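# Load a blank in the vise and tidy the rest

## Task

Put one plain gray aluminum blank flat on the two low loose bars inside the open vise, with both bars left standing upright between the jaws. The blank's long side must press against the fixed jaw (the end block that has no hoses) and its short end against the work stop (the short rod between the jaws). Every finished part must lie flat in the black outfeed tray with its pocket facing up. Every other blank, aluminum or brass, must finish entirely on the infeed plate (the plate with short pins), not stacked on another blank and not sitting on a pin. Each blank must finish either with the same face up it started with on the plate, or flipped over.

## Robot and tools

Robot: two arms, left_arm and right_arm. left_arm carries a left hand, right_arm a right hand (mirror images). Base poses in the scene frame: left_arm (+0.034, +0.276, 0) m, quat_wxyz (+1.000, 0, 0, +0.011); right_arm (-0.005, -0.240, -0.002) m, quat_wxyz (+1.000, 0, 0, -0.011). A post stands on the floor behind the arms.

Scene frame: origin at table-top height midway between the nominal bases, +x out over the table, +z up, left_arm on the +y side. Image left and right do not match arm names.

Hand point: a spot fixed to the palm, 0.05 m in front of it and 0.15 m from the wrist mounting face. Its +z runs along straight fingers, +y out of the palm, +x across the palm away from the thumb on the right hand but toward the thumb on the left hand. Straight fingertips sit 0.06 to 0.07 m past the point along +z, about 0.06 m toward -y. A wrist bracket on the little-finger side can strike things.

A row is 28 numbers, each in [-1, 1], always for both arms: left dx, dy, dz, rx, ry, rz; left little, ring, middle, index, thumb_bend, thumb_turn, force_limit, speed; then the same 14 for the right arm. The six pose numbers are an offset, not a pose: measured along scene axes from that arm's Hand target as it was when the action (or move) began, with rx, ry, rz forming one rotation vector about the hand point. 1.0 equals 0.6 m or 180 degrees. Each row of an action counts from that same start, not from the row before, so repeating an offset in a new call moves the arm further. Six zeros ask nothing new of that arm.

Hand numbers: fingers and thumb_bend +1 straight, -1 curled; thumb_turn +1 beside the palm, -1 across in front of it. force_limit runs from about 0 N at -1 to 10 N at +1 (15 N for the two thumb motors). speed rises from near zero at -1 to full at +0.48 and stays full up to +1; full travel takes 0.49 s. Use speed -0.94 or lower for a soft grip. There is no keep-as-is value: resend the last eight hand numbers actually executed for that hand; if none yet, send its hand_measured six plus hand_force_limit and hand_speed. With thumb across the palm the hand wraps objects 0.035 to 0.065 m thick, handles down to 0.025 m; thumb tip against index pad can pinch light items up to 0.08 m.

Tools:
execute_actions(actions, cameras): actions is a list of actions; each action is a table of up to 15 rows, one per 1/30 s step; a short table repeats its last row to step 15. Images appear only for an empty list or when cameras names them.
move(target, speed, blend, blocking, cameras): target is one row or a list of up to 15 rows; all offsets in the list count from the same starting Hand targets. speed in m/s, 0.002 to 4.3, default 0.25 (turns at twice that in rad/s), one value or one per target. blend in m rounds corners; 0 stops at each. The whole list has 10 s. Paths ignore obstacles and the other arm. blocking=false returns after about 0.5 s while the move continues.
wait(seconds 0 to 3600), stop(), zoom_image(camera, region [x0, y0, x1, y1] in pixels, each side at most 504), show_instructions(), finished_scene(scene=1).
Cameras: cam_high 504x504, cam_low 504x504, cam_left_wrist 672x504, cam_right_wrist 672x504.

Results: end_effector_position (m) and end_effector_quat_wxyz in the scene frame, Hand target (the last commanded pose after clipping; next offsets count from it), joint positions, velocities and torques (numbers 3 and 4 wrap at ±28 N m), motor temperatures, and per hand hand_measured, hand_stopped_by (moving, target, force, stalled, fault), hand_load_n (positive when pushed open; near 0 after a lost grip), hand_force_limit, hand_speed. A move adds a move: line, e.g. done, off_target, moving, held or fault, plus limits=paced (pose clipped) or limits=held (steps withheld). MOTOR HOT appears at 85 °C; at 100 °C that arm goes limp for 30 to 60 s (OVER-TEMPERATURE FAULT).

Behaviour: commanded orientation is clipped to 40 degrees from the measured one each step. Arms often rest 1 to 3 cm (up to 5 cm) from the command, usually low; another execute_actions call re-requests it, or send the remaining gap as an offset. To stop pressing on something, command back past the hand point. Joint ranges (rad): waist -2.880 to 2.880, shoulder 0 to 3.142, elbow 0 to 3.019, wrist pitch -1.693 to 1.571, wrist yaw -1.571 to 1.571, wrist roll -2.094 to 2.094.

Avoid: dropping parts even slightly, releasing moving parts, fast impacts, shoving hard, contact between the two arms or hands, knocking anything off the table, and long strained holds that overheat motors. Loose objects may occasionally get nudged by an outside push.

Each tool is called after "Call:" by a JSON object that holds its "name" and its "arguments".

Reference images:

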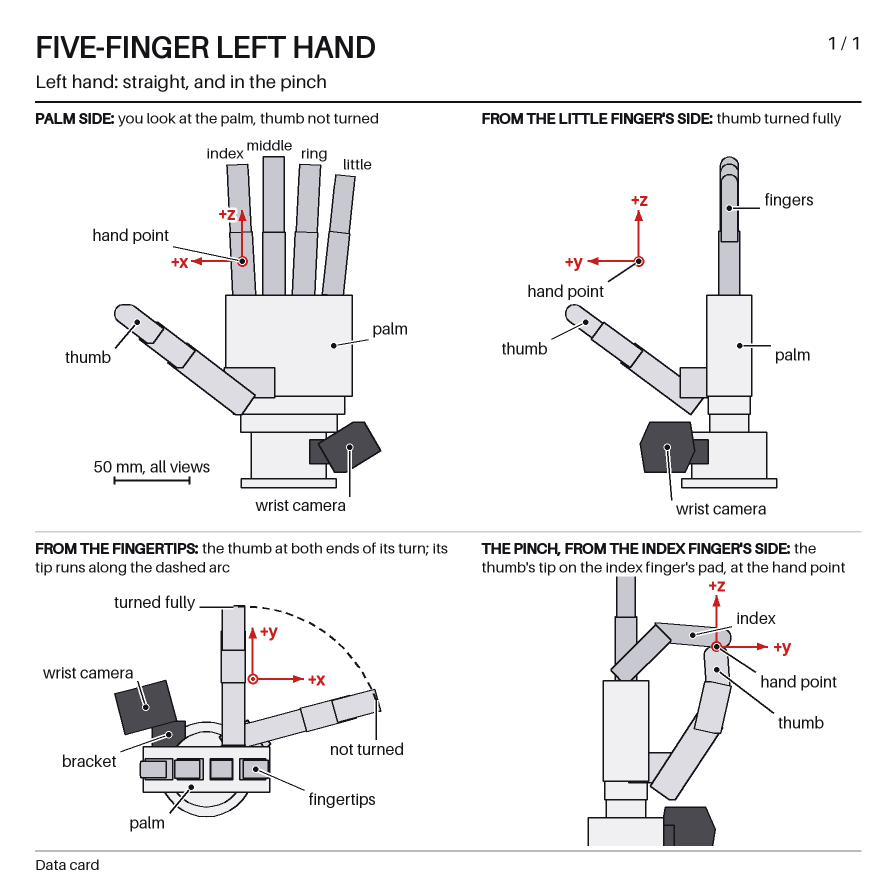

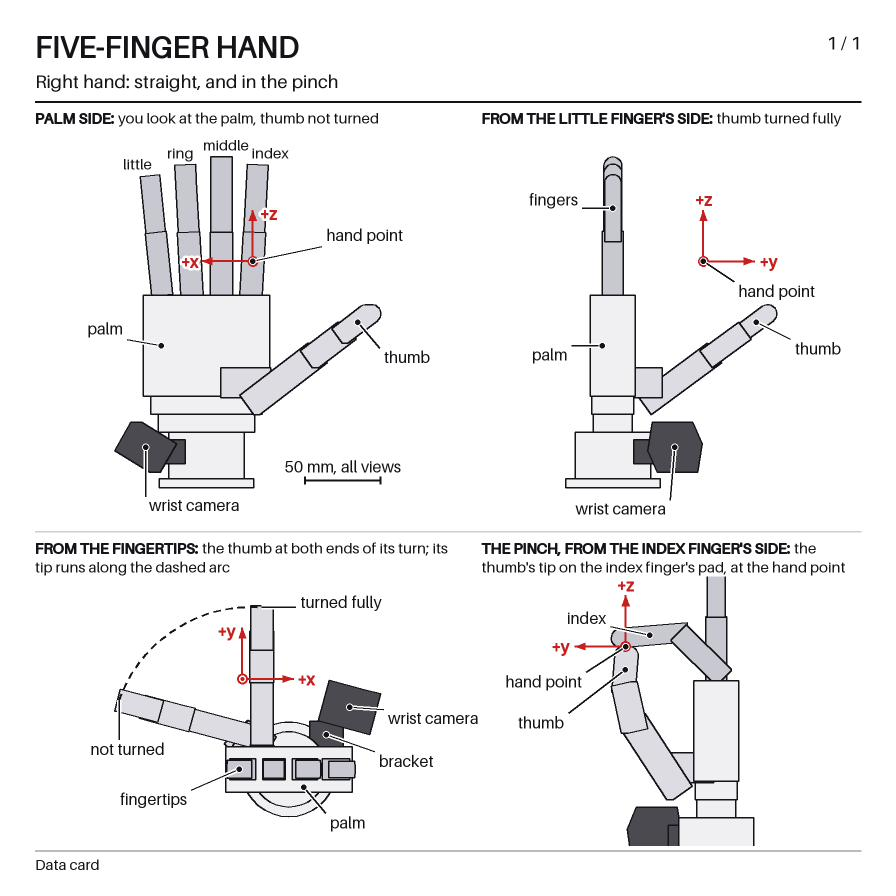

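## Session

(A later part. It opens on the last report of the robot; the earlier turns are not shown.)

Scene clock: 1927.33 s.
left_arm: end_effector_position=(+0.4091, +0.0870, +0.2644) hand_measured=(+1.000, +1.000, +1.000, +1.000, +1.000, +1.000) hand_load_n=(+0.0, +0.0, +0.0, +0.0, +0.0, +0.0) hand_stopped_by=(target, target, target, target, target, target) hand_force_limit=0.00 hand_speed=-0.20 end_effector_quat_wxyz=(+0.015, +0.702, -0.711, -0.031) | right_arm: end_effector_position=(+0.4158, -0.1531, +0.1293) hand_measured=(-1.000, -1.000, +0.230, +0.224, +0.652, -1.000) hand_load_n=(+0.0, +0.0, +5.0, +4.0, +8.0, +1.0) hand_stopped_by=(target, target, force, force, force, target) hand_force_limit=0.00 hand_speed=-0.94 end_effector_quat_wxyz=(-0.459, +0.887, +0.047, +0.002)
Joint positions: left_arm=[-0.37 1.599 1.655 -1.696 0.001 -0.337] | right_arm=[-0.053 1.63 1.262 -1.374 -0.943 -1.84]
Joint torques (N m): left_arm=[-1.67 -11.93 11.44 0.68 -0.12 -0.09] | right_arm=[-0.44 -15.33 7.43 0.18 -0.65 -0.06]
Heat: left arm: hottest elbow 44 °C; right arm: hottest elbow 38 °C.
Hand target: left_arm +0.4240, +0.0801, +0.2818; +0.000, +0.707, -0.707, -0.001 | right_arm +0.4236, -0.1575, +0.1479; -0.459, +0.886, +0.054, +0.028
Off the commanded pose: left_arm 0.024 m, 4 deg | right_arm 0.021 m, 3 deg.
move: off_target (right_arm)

Call:
{"name": "move", "arguments": {"target": [[0,0,0,0,0,0,1,1,1,1,1,1,0,-0.2, 0.008,0,-0.022,0,0,0,-1,-1,0.1,0.1,0.34,-1,0.0,-0.94]], "speed": 0.03, "cameras": ["cam_right_wrist","cam_left_wrist"]}}

Call:
{"name": "zoom_image", "arguments": {"camera": "cam_right_wrist", "region": [340, 160, 480, 300]}}

Call:
{"name": "zoom_image", "arguments": {"camera": "cam_left_wrist", "region": [360, 250, 420, 310]}}

Scene clock: 1932.80 s.
left_arm: end_effector_position=(+0.4091, +0.0870, +0.2644) hand_measured=(+1.000, +1.000, +1.000, +1.000, +1.000, +1.000) hand_load_n=(+0.0, +0.0, +0.0, +0.0, +0.0, +0.0) hand_stopped_by=(target, target, target, target, target, target) hand_force_limit=0.00 hand_speed=-0.20 end_effector_quat_wxyz=(+0.015, +0.702, -0.711, -0.031) | right_arm: end_effector_position=(+0.4170, -0.1531, +0.1261) hand_measured=(-1.000, -1.000, +0.230, +0.224, +0.652, -1.000) hand_load_n=(+0.0, +0.0, +4.5, +4.5, +8.5, +1.0) hand_stopped_by=(target, target, force, force, force, target) hand_force_limit=0.00 hand_speed=-0.94 end_effector_quat_wxyz=(-0.458, +0.888, +0.046, +0.005)
Joint positions: left_arm=[-0.37 1.599 1.655 -1.696 0.001 -0.337] | right_arm=[-0.053 1.63 1.254 -1.354 -0.943 -1.83]
Joint torques (N m): left_arm=[-1.73 -11.99 11.44 0.7 -0.12 -0.09] | right_arm=[-0.44 -13.1 7.25 0.36 -0.64 -0.02]
Heat: left arm: hottest elbow 44 °C; right arm: hottest elbow 37 °C.
Hand target: left_arm +0.4240, +0.0801, +0.2818; +0.000, +0.707, -0.707, -0.001 | right_arm +0.4284, -0.1575, +0.1347; -0.459, +0.886, +0.054, +0.028
Off the commanded pose: left_arm 0.024 m, 4 deg | right_arm 0.015 m, 3 deg.
move: off_target (right_arm)
Images, in order (width x height): cam_left_wrist 672x504, cam_right_wrist 672x504.

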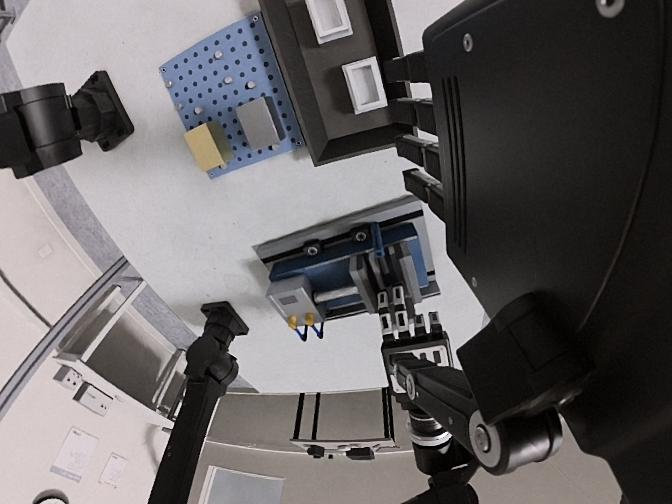

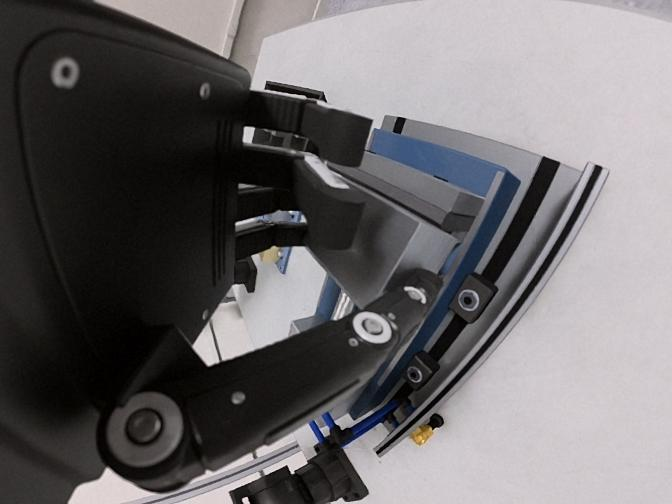

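Scaled by 3.600 from the camera's image (finer frame: 960x720).

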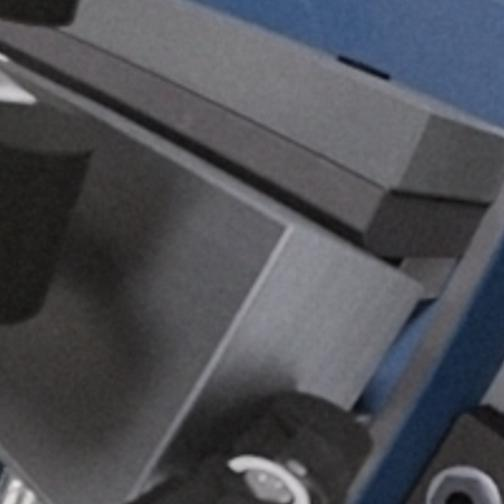

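Scaled by 8.400 from the camera's image (finer frame: 960x720).

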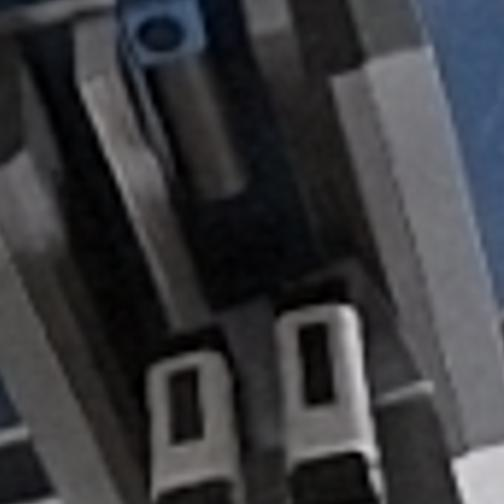

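Call:
{"name": "move", "arguments": {"target": [[0,0,0,0,0,0,1,1,1,1,1,1,0,-0.2, 0.004,0,-0.014,0,0,0,-1,-1,0.1,0.1,0.34,-1,0.0,-0.94]], "speed": 0.03, "cameras": ["cam_right_wrist"]}}

Call:
{"name": "zoom_image", "arguments": {"camera": "cam_right_wrist", "region": [340, 160, 480, 300]}}

Scene clock: 1938.93 s.
left_arm: end_effector_position=(+0.4091, +0.0870, +0.2644) hand_measured=(+1.000, +1.000, +1.000, +1.000, +1.000, +1.000) hand_load_n=(+0.0, +0.0, +0.0, +0.0, +0.0, +0.0) hand_stopped_by=(target, target, target, target, target, target) hand_force_limit=0.00 hand_speed=-0.20 end_effector_quat_wxyz=(+0.015, +0.702, -0.711, -0.031) | right_arm: end_effector_position=(+0.4159, -0.1530, +0.1180) hand_measured=(-1.000, -1.000, +0.230, +0.224, +0.652, -1.000) hand_load_n=(+0.5, +0.0, +4.5, +4.0, +8.5, +1.5) hand_stopped_by=(target, target, force, force, force, target) hand_force_limit=0.00 hand_speed=-0.94 end_effector_quat_wxyz=(-0.459, +0.887, +0.043, +0.000)
Joint positions: left_arm=[-0.37 1.599 1.655 -1.696 0.001 -0.337] | right_arm=[-0.053 1.643 1.245 -1.344 -0.943 -1.829]
Joint torques (N m): left_arm=[-1.55 -11.93 11.44 0.7 -0.12 -0.1] | right_arm=[-0.21 -12.92 7.49 0.76 -0.64 -0.02]
Heat: left arm: hottest elbow 44 °C; right arm: hottest elbow 37 °C.
Hand target: left_arm +0.4240, +0.0801, +0.2818; +0.000, +0.707, -0.707, -0.001 | right_arm +0.4308, -0.1575, +0.1263; -0.459, +0.886, +0.054, +0.028
Off the commanded pose: left_arm 0.024 m, 4 deg | right_arm 0.018 m, 3 deg.
move: off_target (right_arm)

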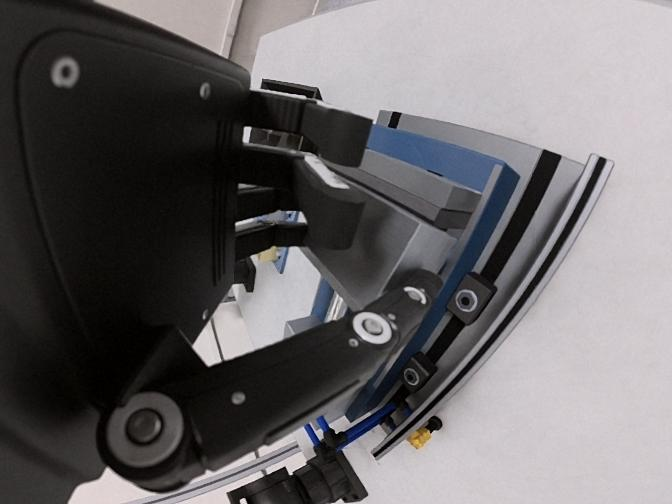

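Scaled by 3.600 from the camera's image (finer frame: 960x720).

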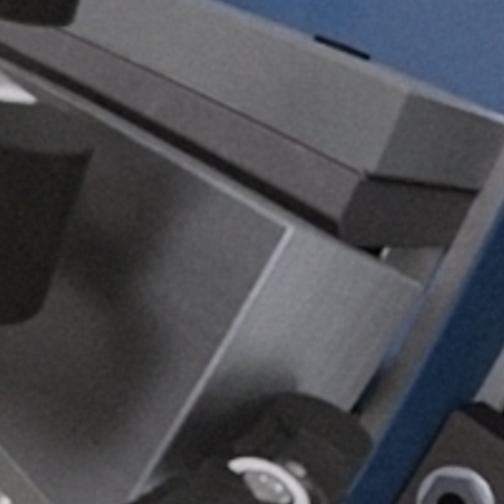

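Call:
{"name": "move", "arguments": {"target": [[0,0,0,0,0,0,1,1,1,1,1,1,0,-0.2, 0,0,-0.007,0,0,0,-1,-1,0.1,0.1,0.34,-1,0.0,-0.94]], "speed": 0.03, "cameras": ["cam_right_wrist"]}}

Call:
{"name": "zoom_image", "arguments": {"camera": "cam_right_wrist", "region": [340, 160, 480, 300]}}

Scene clock: 1942.20 s.
left_arm: end_effector_position=(+0.4091, +0.0870, +0.2644) hand_measured=(+1.000, +1.000, +1.000, +1.000, +1.000, +1.000) hand_load_n=(+0.0, +0.0, +0.0, +0.0, +0.0, +0.0) hand_stopped_by=(target, target, target, target, target, target) hand_force_limit=0.00 hand_speed=-0.20 end_effector_quat_wxyz=(+0.015, +0.702, -0.711, -0.031) | right_arm: end_effector_position=(+0.4156, -0.1530, +0.1174) hand_measured=(-1.000, -1.000, +0.230, +0.224, +0.652, -1.000) hand_load_n=(+0.0, +0.0, +4.5, +4.0, +8.5, +1.5) hand_stopped_by=(target, target, force, force, force, target) hand_force_limit=0.00 hand_speed=-0.94 end_effector_quat_wxyz=(-0.459, +0.887, +0.043, +0.000)
Joint positions: left_arm=[-0.37 1.599 1.655 -1.696 0.001 -0.337] | right_arm=[-0.053 1.643 1.244 -1.342 -0.943 -1.829]
Joint torques (N m): left_arm=[-1.73 -11.99 11.43 0.66 -0.12 -0.1] | right_arm=[-0.21 -12.4 7.06 1.03 -0.69 -0.02]
Heat: left arm: hottest elbow 44 °C; right arm: hottest elbow 37 °C.
Hand target: left_arm +0.4240, +0.0801, +0.2818; +0.000, +0.707, -0.707, -0.001 | right_arm +0.4308, -0.1575, +0.1221; -0.459, +0.886, +0.054, +0.028
Off the commanded pose: left_arm 0.024 m, 4 deg | right_arm 0.016 m, 3 deg.
move: off_target (right_arm)

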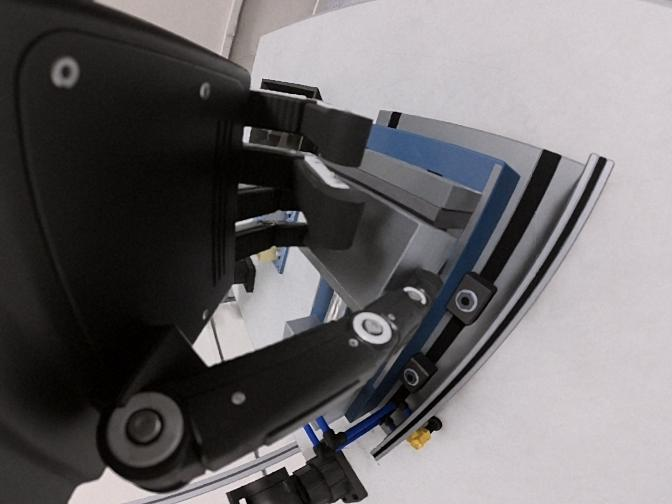

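Scaled by 3.600 from the camera's image (finer frame: 960x720).

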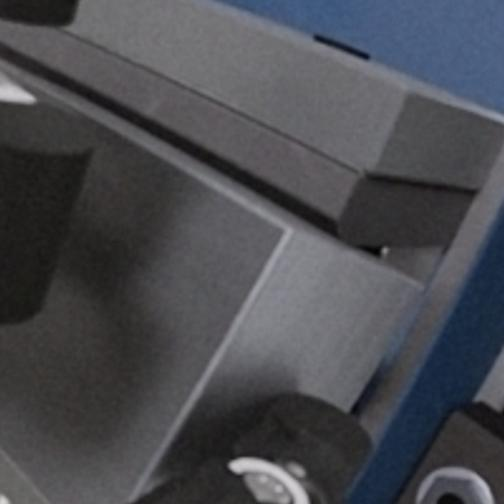

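Call:
{"name": "move", "arguments": {"target": [[0,0,0,0,0,0,1,1,1,1,1,1,0,-0.2, 0,0,0.004,0,0,0,-1,-1,0.1,0.1,0.69,-1,0.0,-0.95]], "speed": 0.03, "cameras": ["cam_right_wrist"]}}

Call:
{"name": "zoom_image", "arguments": {"camera": "cam_right_wrist", "region": [340, 160, 480, 300]}}

Scene clock: 1949.27 s.
left_arm: end_effector_position=(+0.4091, +0.0870, +0.2644) hand_measured=(+1.000, +1.000, +1.000, +1.000, +1.000, +1.000) hand_load_n=(+0.0, +0.0, +0.0, +0.0, +0.0, +0.0) hand_stopped_by=(target, target, target, target, target, target) hand_force_limit=0.00 hand_speed=-0.20 end_effector_quat_wxyz=(+0.015, +0.702, -0.711, -0.031) | right_arm: end_effector_position=(+0.4156, -0.1530, +0.1174) hand_measured=(-1.000, -1.000, +0.230, +0.224, +0.692, -1.000) hand_load_n=(+0.0, +0.5, +3.0, +2.5, +4.0, +2.0) hand_stopped_by=(target, target, force, force, target, target) hand_force_limit=0.00 hand_speed=-0.95 end_effector_quat_wxyz=(-0.459, +0.887, +0.043, +0.000)
Joint positions: left_arm=[-0.37 1.599 1.655 -1.696 0.001 -0.337] | right_arm=[-0.053 1.643 1.244 -1.342 -0.943 -1.829]
Joint torques (N m): left_arm=[-1.73 -12.1 11.43 0.7 -0.11 -0.09] | right_arm=[-0.21 -12.81 7.27 0.81 -0.65 0]
Heat: left arm: hottest elbow 44 °C; right arm: hottest elbow 37 °C.
Hand target: left_arm +0.4240, +0.0801, +0.2818; +0.000, +0.707, -0.707, -0.001 | right_arm +0.4308, -0.1575, +0.1245; -0.459, +0.886, +0.054, +0.028
Off the commanded pose: left_arm 0.024 m, 4 deg | right_arm 0.017 m, 3 deg.
move: off_target (right_arm)

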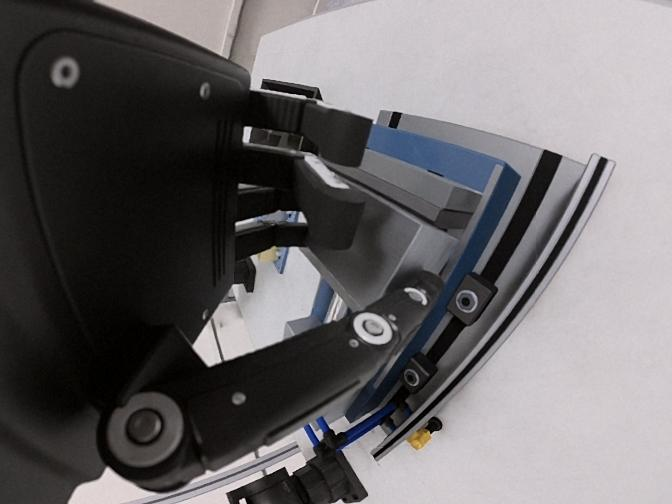

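Scaled by 3.600 from the camera's image (finer frame: 960x720).

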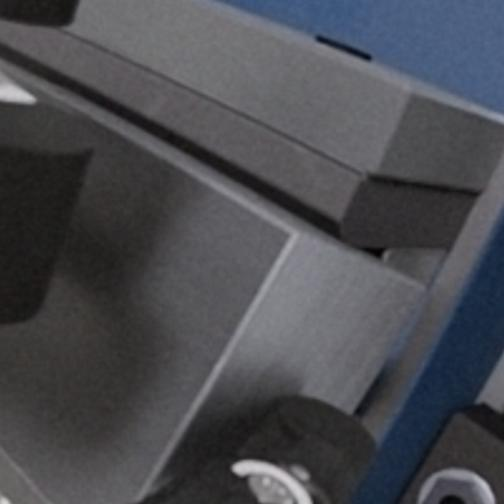

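Continue releasing slowly.

Call:
{"name": "move", "arguments": {"target": [[0,0,0,0,0,0,1,1,1,1,1,1,0,-0.2, 0,0,0,0,0,0,-1,-1,0.1,0.1,0.71,-1,0.0,-0.96],[0,0,0,0,0,0,1,1,1,1,1,1,0,-0.2, 0,0,0,0,0,0,-1,-1,0.1,0.1,0.73,-1,0.0,-0.96],[0,0,0,0,0,0,1,1,1,1,1,1,0,-0.2, 0,0,0,0,0,0,-1,-1,0.1,0.1,0.75,-1,0.0,-0.96]], "speed": 0.03, "cameras": ["cam_right_wrist"]}}

Call:
{"name": "zoom_image", "arguments": {"camera": "cam_right_wrist", "region": [340, 160, 480, 300]}}

Scene clock: 1955.63 s.
left_arm: end_effector_position=(+0.4091, +0.0870, +0.2644) hand_measured=(+1.000, +1.000, +1.000, +1.000, +1.000, +1.000) hand_load_n=(+0.0, +0.0, +0.0, +0.0, +0.0, +0.0) hand_stopped_by=(target, target, target, target, target, target) hand_force_limit=0.00 hand_speed=-0.20 end_effector_quat_wxyz=(+0.015, +0.702, -0.711, -0.031) | right_arm: end_effector_position=(+0.4179, -0.1530, +0.1171) hand_measured=(-1.000, -1.000, +0.230, +0.224, +0.750, -1.000) hand_load_n=(+0.0, +0.0, +0.5, +0.5, +0.0, +0.0) hand_stopped_by=(target, target, force, force, target, target) hand_force_limit=0.00 hand_speed=-0.96 end_effector_quat_wxyz=(-0.459, +0.887, +0.046, +0.005)
Joint positions: left_arm=[-0.37 1.599 1.655 -1.696 0.001 -0.337] | right_arm=[-0.053 1.643 1.244 -1.333 -0.944 -1.83]
Joint torques (N m): left_arm=[-1.79 -11.93 11.43 0.66 -0.11 -0.1] | right_arm=[-0.15 -12.81 7.34 0.5 -0.65 -0.01]
Heat: left arm: hottest elbow 44 °C; right arm: hottest elbow 37 °C.
Hand target: left_arm +0.4240, +0.0801, +0.2818; +0.000, +0.707, -0.707, -0.001 | right_arm +0.4308, -0.1575, +0.1245; -0.459, +0.886, +0.054, +0.028
Off the commanded pose: left_arm 0.024 m, 4 deg | right_arm 0.015 m, 3 deg.
move: done; target 2's new numbers were sent with right_arm's hand 0.017 m and 3 deg from that target; target 3's new numbers were sent with right_arm's hand 0.016 m and 3 deg from that target

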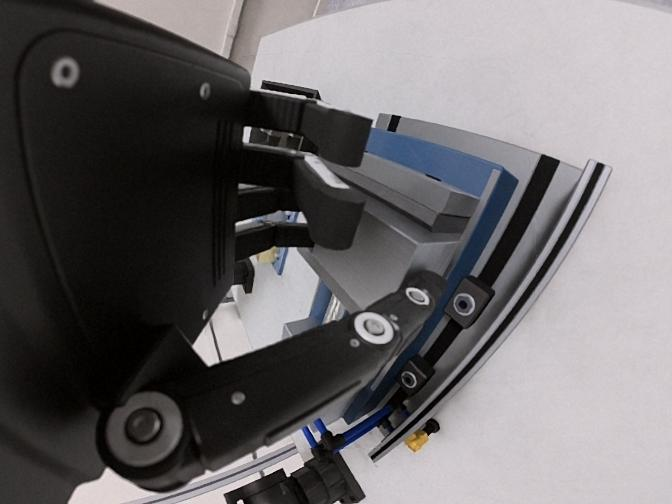

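Scaled by 3.600 from the camera's image (finer frame: 960x720).

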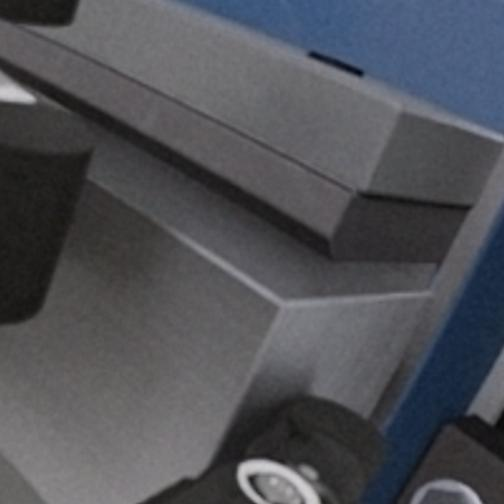

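Call:
{"name": "move", "arguments": {"target": [[0,0,0,0,0,0,1,1,1,1,1,1,0,-0.2, 0,0,0,0,0,0,-1,-1,0.36,0.36,0.75,-1,0.0,-0.94]], "speed": 0.03, "cameras": ["cam_right_wrist","cam_left_wrist","cam_low"]}}

Call:
{"name": "zoom_image", "arguments": {"camera": "cam_left_wrist", "region": [360, 250, 420, 310]}}

Call:
{"name": "zoom_image", "arguments": {"camera": "cam_low", "region": [250, 190, 310, 250]}}

Scene clock: 1964.33 s.
left_arm: end_effector_position=(+0.4091, +0.0870, +0.2644) hand_measured=(+1.000, +1.000, +1.000, +1.000, +1.000, +1.000) hand_load_n=(+0.0, +0.0, +0.0, +0.0, +0.0, +0.0) hand_stopped_by=(target, target, target, target, target, target) hand_force_limit=0.00 hand_speed=-0.20 end_effector_quat_wxyz=(+0.015, +0.702, -0.711, -0.031) | right_arm: end_effector_position=(+0.4183, -0.1530, +0.1170) hand_measured=(-1.000, -1.000, +0.360, +0.360, +0.750, -1.000) hand_load_n=(+0.0, +0.0, +0.5, +0.0, +0.0, +0.0) hand_stopped_by=(target, target, target, target, target, target) hand_force_limit=0.00 hand_speed=-0.94 end_effector_quat_wxyz=(-0.459, +0.887, +0.046, +0.005)
Joint positions: left_arm=[-0.37 1.599 1.655 -1.696 0.001 -0.337] | right_arm=[-0.053 1.643 1.244 -1.331 -0.944 -1.83]
Joint torques (N m): left_arm=[-1.61 -11.93 11.45 0.65 -0.11 -0.1] | right_arm=[-0.38 -12.81 7.39 0.32 -0.64 -0.01]
Heat: left arm: hottest elbow 44 °C; right arm: hottest elbow 36 °C.
Hand target: left_arm +0.4240, +0.0801, +0.2818; +0.000, +0.707, -0.707, -0.001 | right_arm +0.4308, -0.1575, +0.1245; -0.459, +0.886, +0.054, +0.028
Off the commanded pose: left_arm 0.024 m, 4 deg | right_arm 0.015 m, 3 deg.
move: done
Images, in order (width x height): cam_low 504x504, cam_left_wrist 672x504, cam_right_wrist 672x504.

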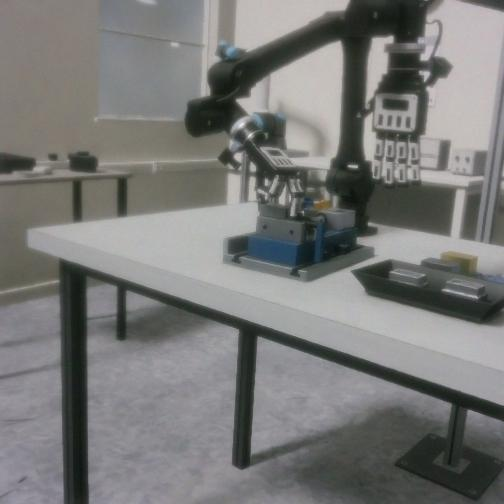

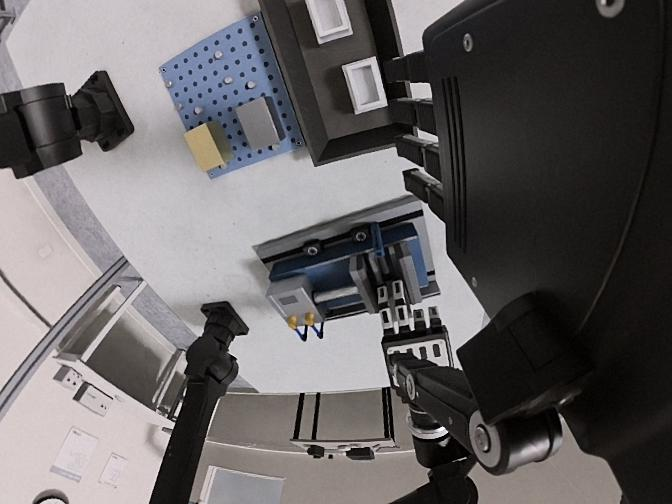

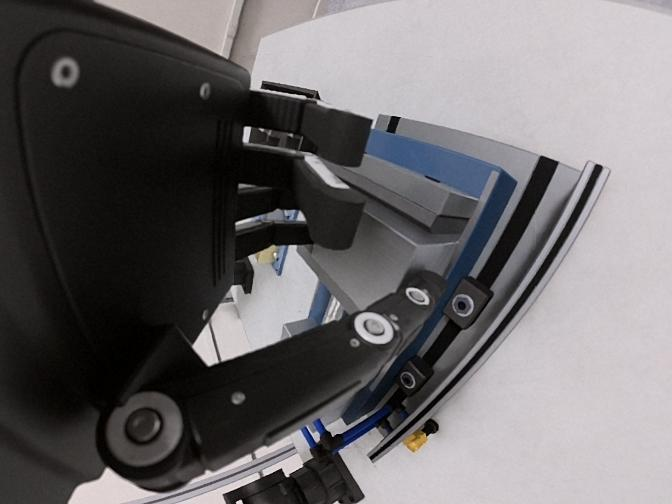

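Scaled by 8.400 from the camera's image (finer frame: 960x720).

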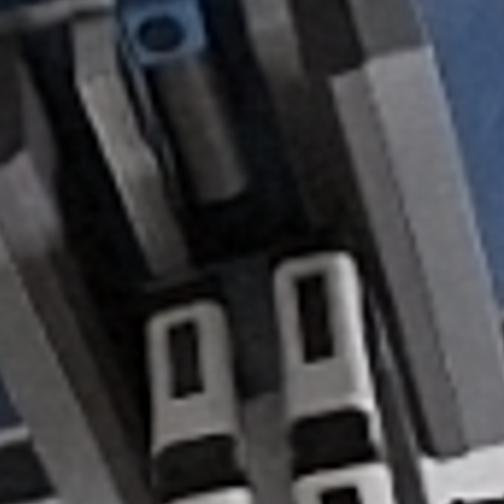

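Scaled by 8.400 from the camera's image (finer frame: 720x720).

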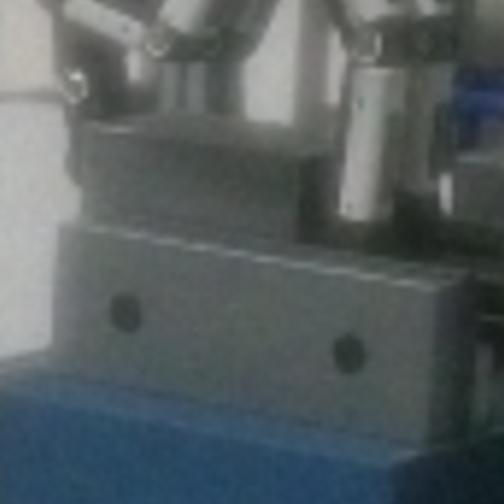

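Call:
{"name": "move", "arguments": {"target": [[0,0,0,0,0,0,1,1,1,1,1,1,0,-0.2, 0,0,0.04,0,0,0,-1,-1,0.42,0.42,0.80,-1,0.0,-0.92],[0,0,0,0,0,0,1,1,1,1,1,1,0,-0.2, -0.012,0,0.04,0,0,0,-1,-1,0.42,0.42,0.80,-1,0.0,-0.92]], "speed": 0.03, "cameras": []}}

Scene clock: 1977.57 s.
left_arm: end_effector_position=(+0.4091, +0.0870, +0.2644) hand_measured=(+1.000, +1.000, +1.000, +1.000, +1.000, +1.000) hand_load_n=(+0.0, +0.0, +0.0, +0.0, +0.0, +0.0) hand_stopped_by=(target, target, target, target, target, target) hand_force_limit=0.00 hand_speed=-0.20 end_effector_quat_wxyz=(+0.015, +0.702, -0.711, -0.031) | right_arm: end_effector_position=(+0.4131, -0.1526, +0.1332) hand_measured=(-1.000, -1.000, +0.420, +0.420, +0.800, -1.000) hand_load_n=(+0.0, +0.0, +0.0, +0.0, +0.0, +0.0) hand_stopped_by=(target, target, target, target, target, target) hand_force_limit=0.00 hand_speed=-0.92 end_effector_quat_wxyz=(-0.459, +0.887, +0.046, +0.005)
Joint positions: left_arm=[-0.37 1.599 1.655 -1.696 0.001 -0.337] | right_arm=[-0.053 1.615 1.254 -1.371 -0.944 -1.83]
Joint torques (N m): left_arm=[-1.73 -11.87 11.44 0.72 -0.11 -0.1] | right_arm=[-0.09 -13.04 8.01 -0.57 -0.63 -0.04]
Heat: left arm: hottest elbow 44 °C; right arm: hottest elbow 36 °C.
Hand target: left_arm +0.4240, +0.0801, +0.2818; +0.000, +0.707, -0.707, -0.001 | right_arm +0.4236, -0.1575, +0.1485; -0.459, +0.886, +0.054, +0.028
Off the commanded pose: left_arm 0.024 m, 4 deg | right_arm 0.019 m, 3 deg.
move: off_target (right_arm)

Call:
{"name": "move", "arguments": {"target": [[0,0,0,0,0,0,1,1,1,1,1,1,0,-0.2, 0.003,0,-0.043,0,0,0,-1,-1,0.42,0.42,0.80,-1,0.0,-0.92]], "speed": 0.03, "cameras": ["cam_right_wrist","cam_left_wrist"]}}

Call:
{"name": "zoom_image", "arguments": {"camera": "cam_left_wrist", "region": [360, 250, 420, 310]}}

Call:
{"name": "zoom_image", "arguments": {"camera": "cam_right_wrist", "region": [340, 160, 480, 300]}}

Scene clock: 1986.27 s.
left_arm: end_effector_position=(+0.4091, +0.0870, +0.2644) hand_measured=(+1.000, +1.000, +1.000, +1.000, +1.000, +1.000) hand_load_n=(+0.0, +0.0, +0.0, +0.0, +0.0, +0.0) hand_stopped_by=(target, target, target, target, target, target) hand_force_limit=0.00 hand_speed=-0.20 end_effector_quat_wxyz=(+0.015, +0.702, -0.711, -0.031) | right_arm: end_effector_position=(+0.4168, -0.1529, +0.1211) hand_measured=(-1.000, -1.000, +0.420, +0.420, +0.800, -1.000) hand_load_n=(+0.0, +0.0, +0.0, +0.0, +0.0, +0.0) hand_stopped_by=(target, target, target, target, target, target) hand_force_limit=0.00 hand_speed=-0.92 end_effector_quat_wxyz=(-0.458, +0.887, +0.050, +0.013)
Joint positions: left_arm=[-0.37 1.599 1.655 -1.696 0.001 -0.337] | right_arm=[-0.053 1.624 1.234 -1.324 -0.944 -1.83]
Joint torques (N m): left_arm=[-1.73 -11.99 11.45 0.69 -0.12 -0.09] | right_arm=[-0.15 -11.75 6.74 0.47 -0.61 -0.05]
Heat: left arm: hottest elbow 44 °C; right arm: hottest elbow 36 °C.
Hand target: left_arm +0.4240, +0.0801, +0.2818; +0.000, +0.707, -0.707, -0.001 | right_arm +0.4254, -0.1575, +0.1227; -0.459, +0.886, +0.054, +0.028
Off the commanded pose: left_arm 0.024 m, 4 deg | right_arm 0.010 m, 2 deg.
move: done
Images, in order (width x height): cam_left_wrist 672x504, cam_right_wrist 672x504.

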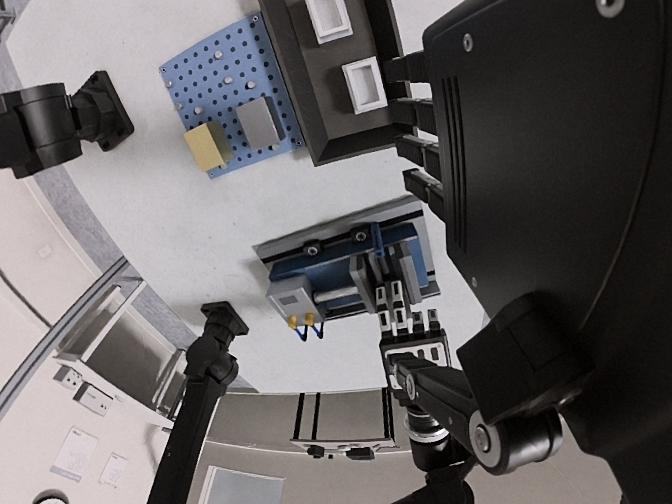

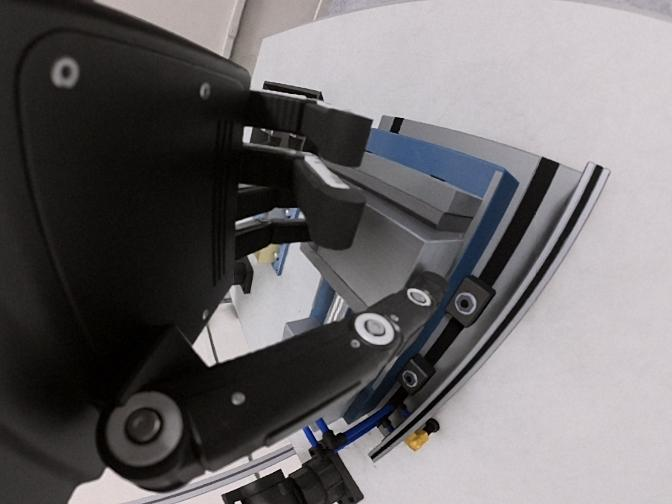

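Scaled by 8.400 from the camera's image (finer frame: 960x720).

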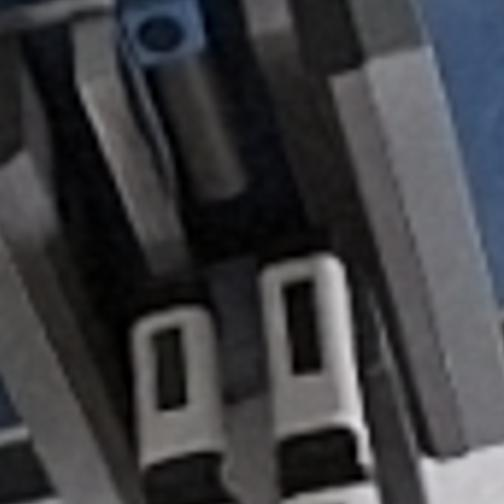

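Scaled by 3.600 from the camera's image (finer frame: 960x720).

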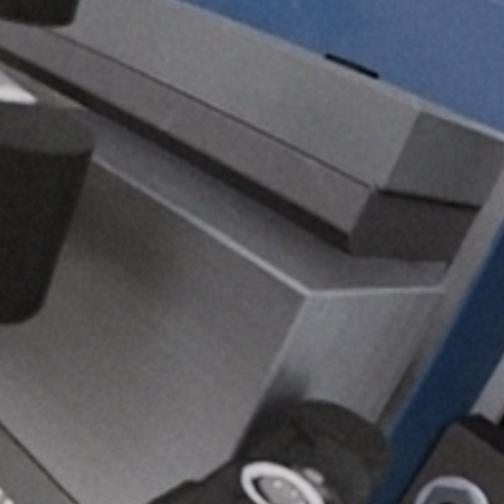

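Call:
{"name": "move", "arguments": {"target": [[0,0,0,0,0,0,1,1,1,1,1,1,0,-0.2, -0.005,0,-0.016,0,0,0,-1,-1,0.42,0.42,0.80,-1,0.0,-0.92]], "speed": 0.03, "cameras": []}}

Scene clock: 1994.67 s.
left_arm: end_effector_position=(+0.4091, +0.0870, +0.2644) hand_measured=(+1.000, +1.000, +1.000, +1.000, +1.000, +1.000) hand_load_n=(+0.0, +0.0, +0.0, +0.0, +0.0, +0.0) hand_stopped_by=(target, target, target, target, target, target) hand_force_limit=0.00 hand_speed=-0.20 end_effector_quat_wxyz=(+0.015, +0.702, -0.711, -0.031) | right_arm: end_effector_position=(+0.4134, -0.1526, +0.1112) hand_measured=(-1.000, -1.000, +0.420, +0.420, +0.800, -1.000) hand_load_n=(+0.0, +0.0, +0.0, +0.0, +0.0, +0.0) hand_stopped_by=(target, target, target, target, target, target) hand_force_limit=0.00 hand_speed=-0.92 end_effector_quat_wxyz=(-0.458, +0.887, +0.050, +0.012)
Joint positions: left_arm=[-0.37 1.599 1.655 -1.696 0.001 -0.337] | right_arm=[-0.053 1.627 1.21 -1.298 -0.944 -1.83]
Joint torques (N m): left_arm=[-1.55 -11.99 11.43 0.64 -0.11 -0.1] | right_arm=[-0.21 -11.58 6.71 0.39 -0.63 -0.03]
Motor temperatures (°C): left_arm=[21 25 44 22 21 22] | right_arm=[21 27 35 23 25 22]
Heat: left arm: hottest elbow 44 °C; right arm: hottest elbow 35 °C.
Hand target: left_arm +0.4240, +0.0801, +0.2818; +0.000, +0.707, -0.707, -0.001 | right_arm +0.4224, -0.1575, +0.1131; -0.459, +0.886, +0.054, +0.028
Off the commanded pose: left_arm 0.024 m, 4 deg | right_arm 0.010 m, 2 deg.
move: done

Call:
{"name": "move", "arguments": {"target": [[0,0,0,0,0,0,1,1,1,1,1,1,0,-0.2, 0.003,0,-0.006,0,0,0,-1,-1,0.42,0.42,0.80,-1,0.0,-0.92],[0,0,0,0,0,0,1,1,1,1,1,1,0,-0.2, 0.003,0,-0.006,0,0,0,-1,-1,0.25,0.25,0.80,-1,-0.5,-0.93]], "speed": 0.03, "cameras": ["cam_left_wrist","cam_right_wrist"]}}

Call:
{"name": "zoom_image", "arguments": {"camera": "cam_left_wrist", "region": [360, 250, 420, 310]}}

Call:
{"name": "zoom_image", "arguments": {"camera": "cam_right_wrist", "region": [340, 160, 480, 300]}}

Scene clock: 2002.47 s.
left_arm: end_effector_position=(+0.4091, +0.0870, +0.2644) hand_measured=(+1.000, +1.000, +1.000, +1.000, +1.000, +1.000) hand_load_n=(+0.0, +0.0, +0.0, +0.0, +0.0, +0.0) hand_stopped_by=(target, target, target, target, target, target) hand_force_limit=0.00 hand_speed=-0.20 end_effector_quat_wxyz=(+0.015, +0.702, -0.711, -0.031) | right_arm: end_effector_position=(+0.4151, -0.1527, +0.1078) hand_measured=(-1.000, -1.000, +0.250, +0.250, +0.800, -1.000) hand_load_n=(+0.0, +0.0, +0.0, +0.0, +0.0, +0.0) hand_stopped_by=(target, target, target, target, target, target) hand_force_limit=-0.50 hand_speed=-0.93 end_effector_quat_wxyz=(-0.458, +0.887, +0.050, +0.012)
Joint positions: left_arm=[-0.37 1.599 1.655 -1.696 0.001 -0.337] | right_arm=[-0.053 1.635 1.21 -1.29 -0.944 -1.83]
Joint torques (N m): left_arm=[-1.79 -11.93 11.45 0.64 -0.11 -0.09] | right_arm=[-0.26 -11.63 6.5 0.36 -0.61 -0.02]
Heat: left arm: hottest elbow 44 °C; right arm: hottest elbow 35 °C.
Hand target: left_arm +0.4240, +0.0801, +0.2818; +0.000, +0.707, -0.707, -0.001 | right_arm +0.4242, -0.1575, +0.1095; -0.459, +0.886, +0.054, +0.028
Off the commanded pose: left_arm 0.024 m, 4 deg | right_arm 0.010 m, 2 deg.
move: done

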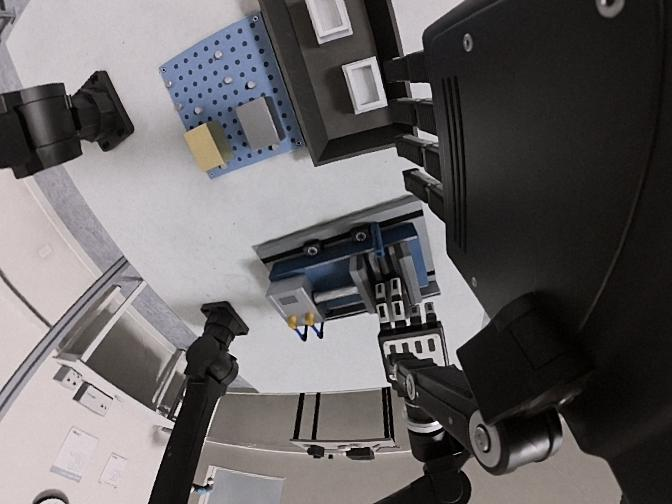

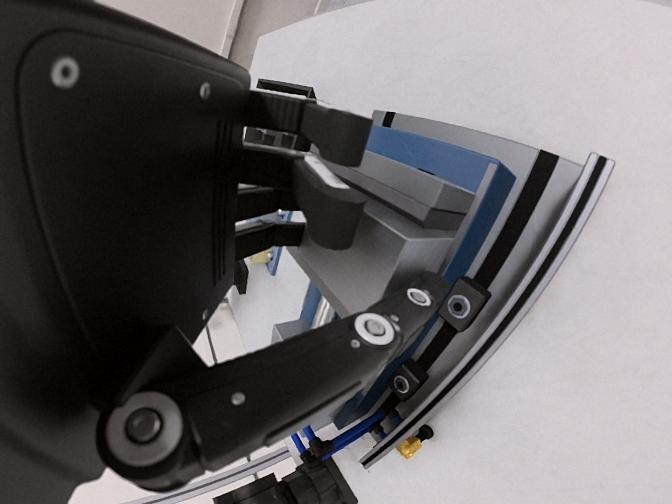

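Scaled by 8.400 from the camera's image (finer frame: 960x720).

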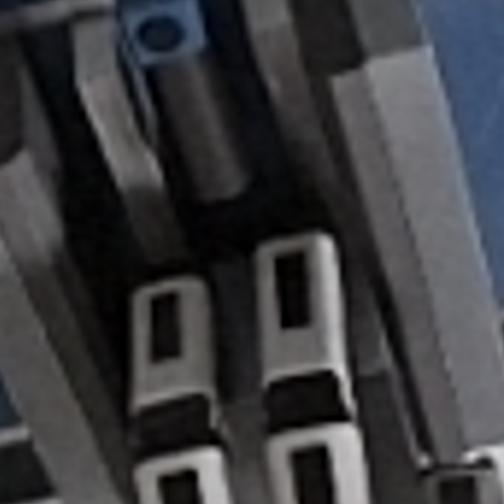

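Scaled by 3.600 from the camera's image (finer frame: 960x720).

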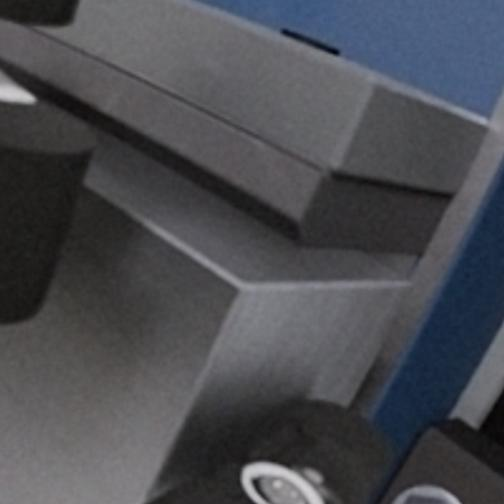

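Call:
{"name": "move", "arguments": {"target": [[0,0,0,0,0,0,1,1,1,1,1,1,0,-0.2, 0,0,0,0,0,0,-1,-1,0.25,0.25,0.35,-1,-0.4,-0.94],[0,0,0,0,0,0,1,1,1,1,1,1,0,-0.2, 0,0,0,0,0,0,-1,-1,0.1,0.1,0.34,-1,0.0,-0.94]], "speed": 0.03, "cameras": ["cam_right_wrist"]}}

Call:
{"name": "zoom_image", "arguments": {"camera": "cam_right_wrist", "region": [340, 160, 480, 300]}}

Scene clock: 2010.20 s.
left_arm: end_effector_position=(+0.4091, +0.0870, +0.2644) hand_measured=(+1.000, +1.000, +1.000, +1.000, +1.000, +1.000) hand_load_n=(+0.0, -0.5, +0.0, +0.0, +0.0, +0.0) hand_stopped_by=(target, target, target, target, target, target) hand_force_limit=0.00 hand_speed=-0.20 end_effector_quat_wxyz=(+0.015, +0.702, -0.711, -0.031) | right_arm: end_effector_position=(+0.4154, -0.1540, +0.1078) hand_measured=(-1.000, -1.000, +0.230, +0.218, +0.654, -1.000) hand_load_n=(+0.0, +0.0, +4.5, +5.5, +8.0, +0.5) hand_stopped_by=(target, target, force, force, force, target) hand_force_limit=0.00 hand_speed=-0.94 end_effector_quat_wxyz=(-0.458, +0.888, +0.048, +0.013)
Joint positions: left_arm=[-0.37 1.599 1.655 -1.696 0.001 -0.337] | right_arm=[-0.056 1.635 1.21 -1.29 -0.944 -1.83]
Joint torques (N m): left_arm=[-1.67 -11.93 11.44 0.7 -0.12 -0.1] | right_arm=[-0.15 -12.22 6.6 0.32 -0.58 -0.04]
Heat: left arm: hottest elbow 44 °C; right arm: hottest elbow 34 °C.
Hand target: left_arm +0.4240, +0.0801, +0.2818; +0.000, +0.707, -0.707, -0.001 | right_arm +0.4242, -0.1575, +0.1095; -0.459, +0.886, +0.054, +0.028
Off the commanded pose: left_arm 0.024 m, 4 deg | right_arm 0.010 m, 2 deg.
move: done

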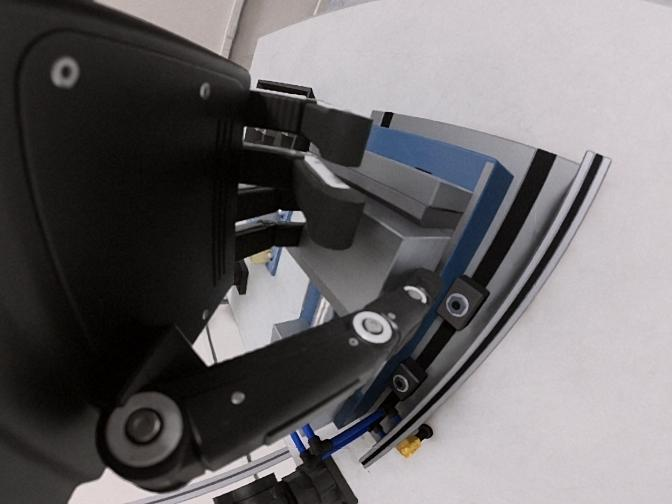

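Scaled by 3.600 from the camera's image (finer frame: 960x720).

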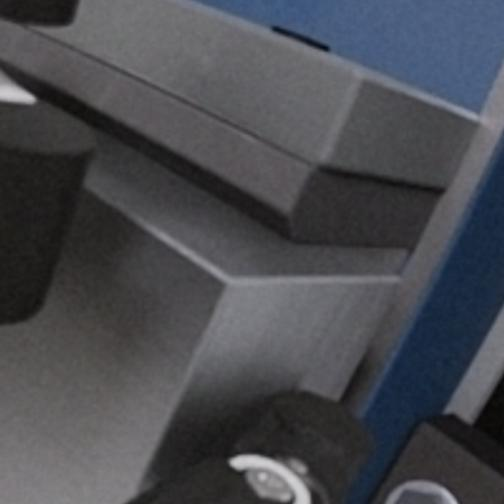

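Call:
{"name": "move", "arguments": {"target": [[0,0,0,0,0,0,1,1,1,1,1,1,0,-0.2, -0.012,0,0.05,0,0,0,-1,-1,0.1,0.1,0.34,-1,0.0,-0.94]], "speed": 0.03, "cameras": ["cam_right_wrist"]}}

Call:
{"name": "zoom_image", "arguments": {"camera": "cam_right_wrist", "region": [340, 160, 480, 300]}}

Scene clock: 2015.50 s.
left_arm: end_effector_position=(+0.4091, +0.0870, +0.2644) hand_measured=(+1.000, +1.000, +1.000, +1.000, +1.000, +1.000) hand_load_n=(+0.0, +0.0, +0.0, -0.5, +0.0, +0.0) hand_stopped_by=(target, target, target, target, target, target) hand_force_limit=0.00 hand_speed=-0.20 end_effector_quat_wxyz=(+0.015, +0.702, -0.711, -0.031) | right_arm: end_effector_position=(+0.4085, -0.1536, +0.1158) hand_measured=(-1.000, -1.000, +0.230, +0.218, +0.654, -1.000) hand_load_n=(+0.0, +0.0, +4.5, +5.0, +8.5, +0.5) hand_stopped_by=(target, target, force, force, force, target) hand_force_limit=0.00 hand_speed=-0.94 end_effector_quat_wxyz=(-0.459, +0.887, +0.050, +0.008)
Joint positions: left_arm=[-0.37 1.599 1.655 -1.696 0.001 -0.337] | right_arm=[-0.056 1.618 1.21 -1.324 -0.944 -1.843]
Joint torques (N m): left_arm=[-1.79 -11.93 11.43 0.68 -0.11 -0.1] | right_arm=[-0.38 -14.1 8.58 -0.96 -0.64 0]
Heat: left arm: hottest elbow 44 °C; right arm: hottest elbow 34 °C.
Hand target: left_arm +0.4240, +0.0801, +0.2818; +0.000, +0.707, -0.707, -0.001 | right_arm +0.4170, -0.1575, +0.1395; -0.459, +0.886, +0.054, +0.028
Off the commanded pose: left_arm 0.024 m, 4 deg | right_arm 0.025 m, 2 deg.
move: off_target (right_arm)

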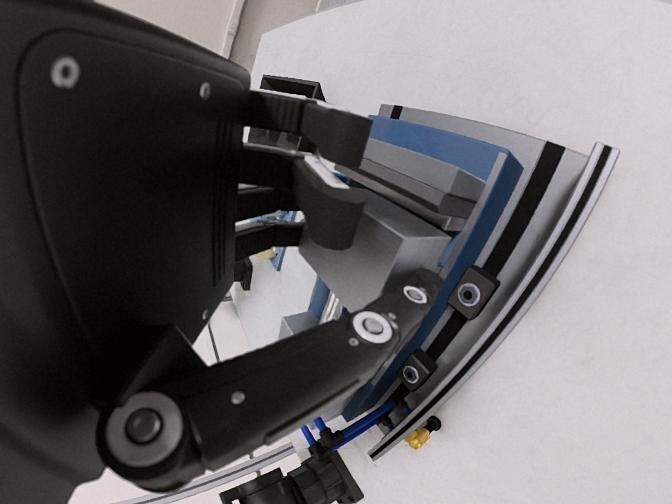

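Scaled by 3.600 from the camera's image (finer frame: 960x720).

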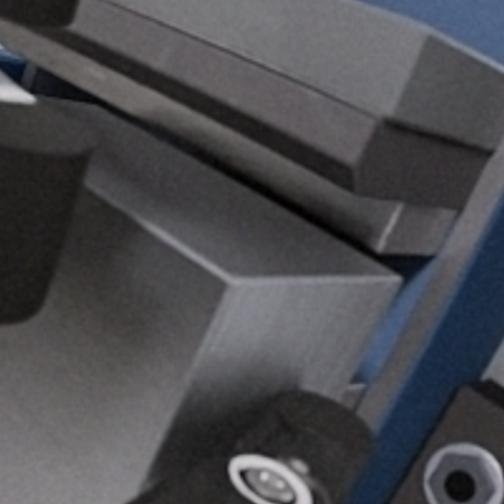

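Call:
{"name": "move", "arguments": {"target": [[0,0,0,0,0,0,1,1,1,1,1,1,0,-0.2, 0.032,0,-0.006,0,0,0,-1,-1,0.1,0.1,0.34,-1,0.0,-0.94]], "speed": 0.02, "cameras": ["cam_right_wrist"]}}

Call:
{"name": "zoom_image", "arguments": {"camera": "cam_right_wrist", "region": [340, 160, 480, 300]}}

Scene clock: 2022.23 s.
left_arm: end_effector_position=(+0.4091, +0.0870, +0.2644) hand_measured=(+1.000, +1.000, +1.000, +1.000, +1.000, +1.000) hand_load_n=(+0.0, +0.0, +0.0, +0.0, +0.0, +0.0) hand_stopped_by=(target, target, target, target, target, target) hand_force_limit=0.00 hand_speed=-0.20 end_effector_quat_wxyz=(+0.015, +0.702, -0.711, -0.031) | right_arm: end_effector_position=(+0.4165, -0.1542, +0.1139) hand_measured=(-1.000, -1.000, +0.230, +0.218, +0.654, -1.000) hand_load_n=(+0.0, +0.0, +4.5, +5.0, +9.0, +0.5) hand_stopped_by=(target, target, force, force, force, target) hand_force_limit=0.00 hand_speed=-0.94 end_effector_quat_wxyz=(-0.459, +0.887, +0.045, +0.004)
Joint positions: left_arm=[-0.37 1.599 1.655 -1.696 0.001 -0.337] | right_arm=[-0.056 1.644 1.236 -1.328 -0.944 -1.834]
Joint torques (N m): left_arm=[-1.79 -12.04 11.43 0.68 -0.11 -0.09] | right_arm=[-0.03 -13.1 10.33 -0.61 -0.62 0.05]
Heat: left arm: hottest elbow 44 °C; right arm: hottest elbow 35 °C.
Hand target: left_arm +0.4240, +0.0801, +0.2818; +0.000, +0.707, -0.707, -0.001 | right_arm +0.4362, -0.1575, +0.1359; -0.459, +0.886, +0.054, +0.028
Off the commanded pose: left_arm 0.024 m, 4 deg | right_arm 0.030 m, 3 deg.
move: off_target (right_arm)

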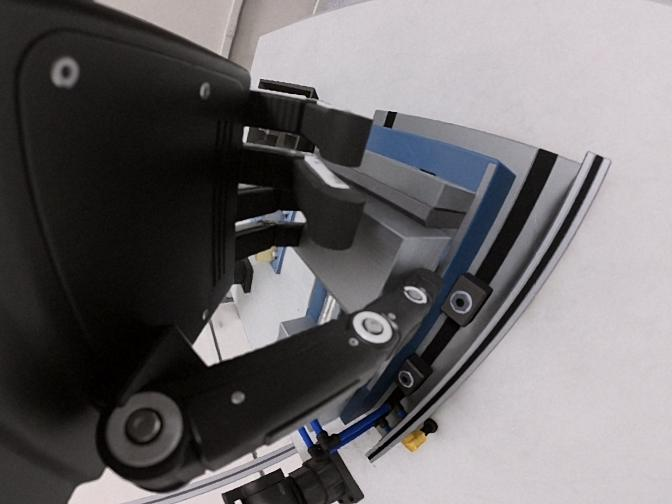

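Scaled by 3.600 from the camera's image (finer frame: 960x720).

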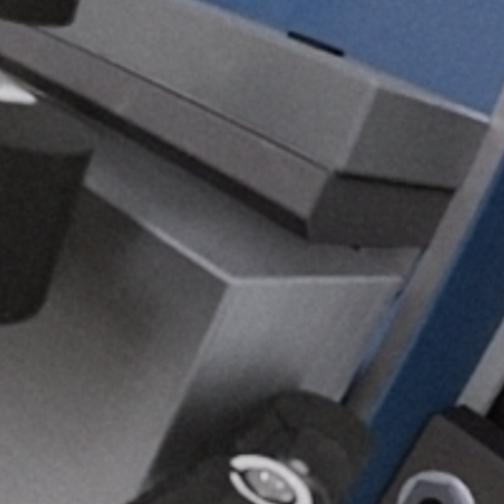

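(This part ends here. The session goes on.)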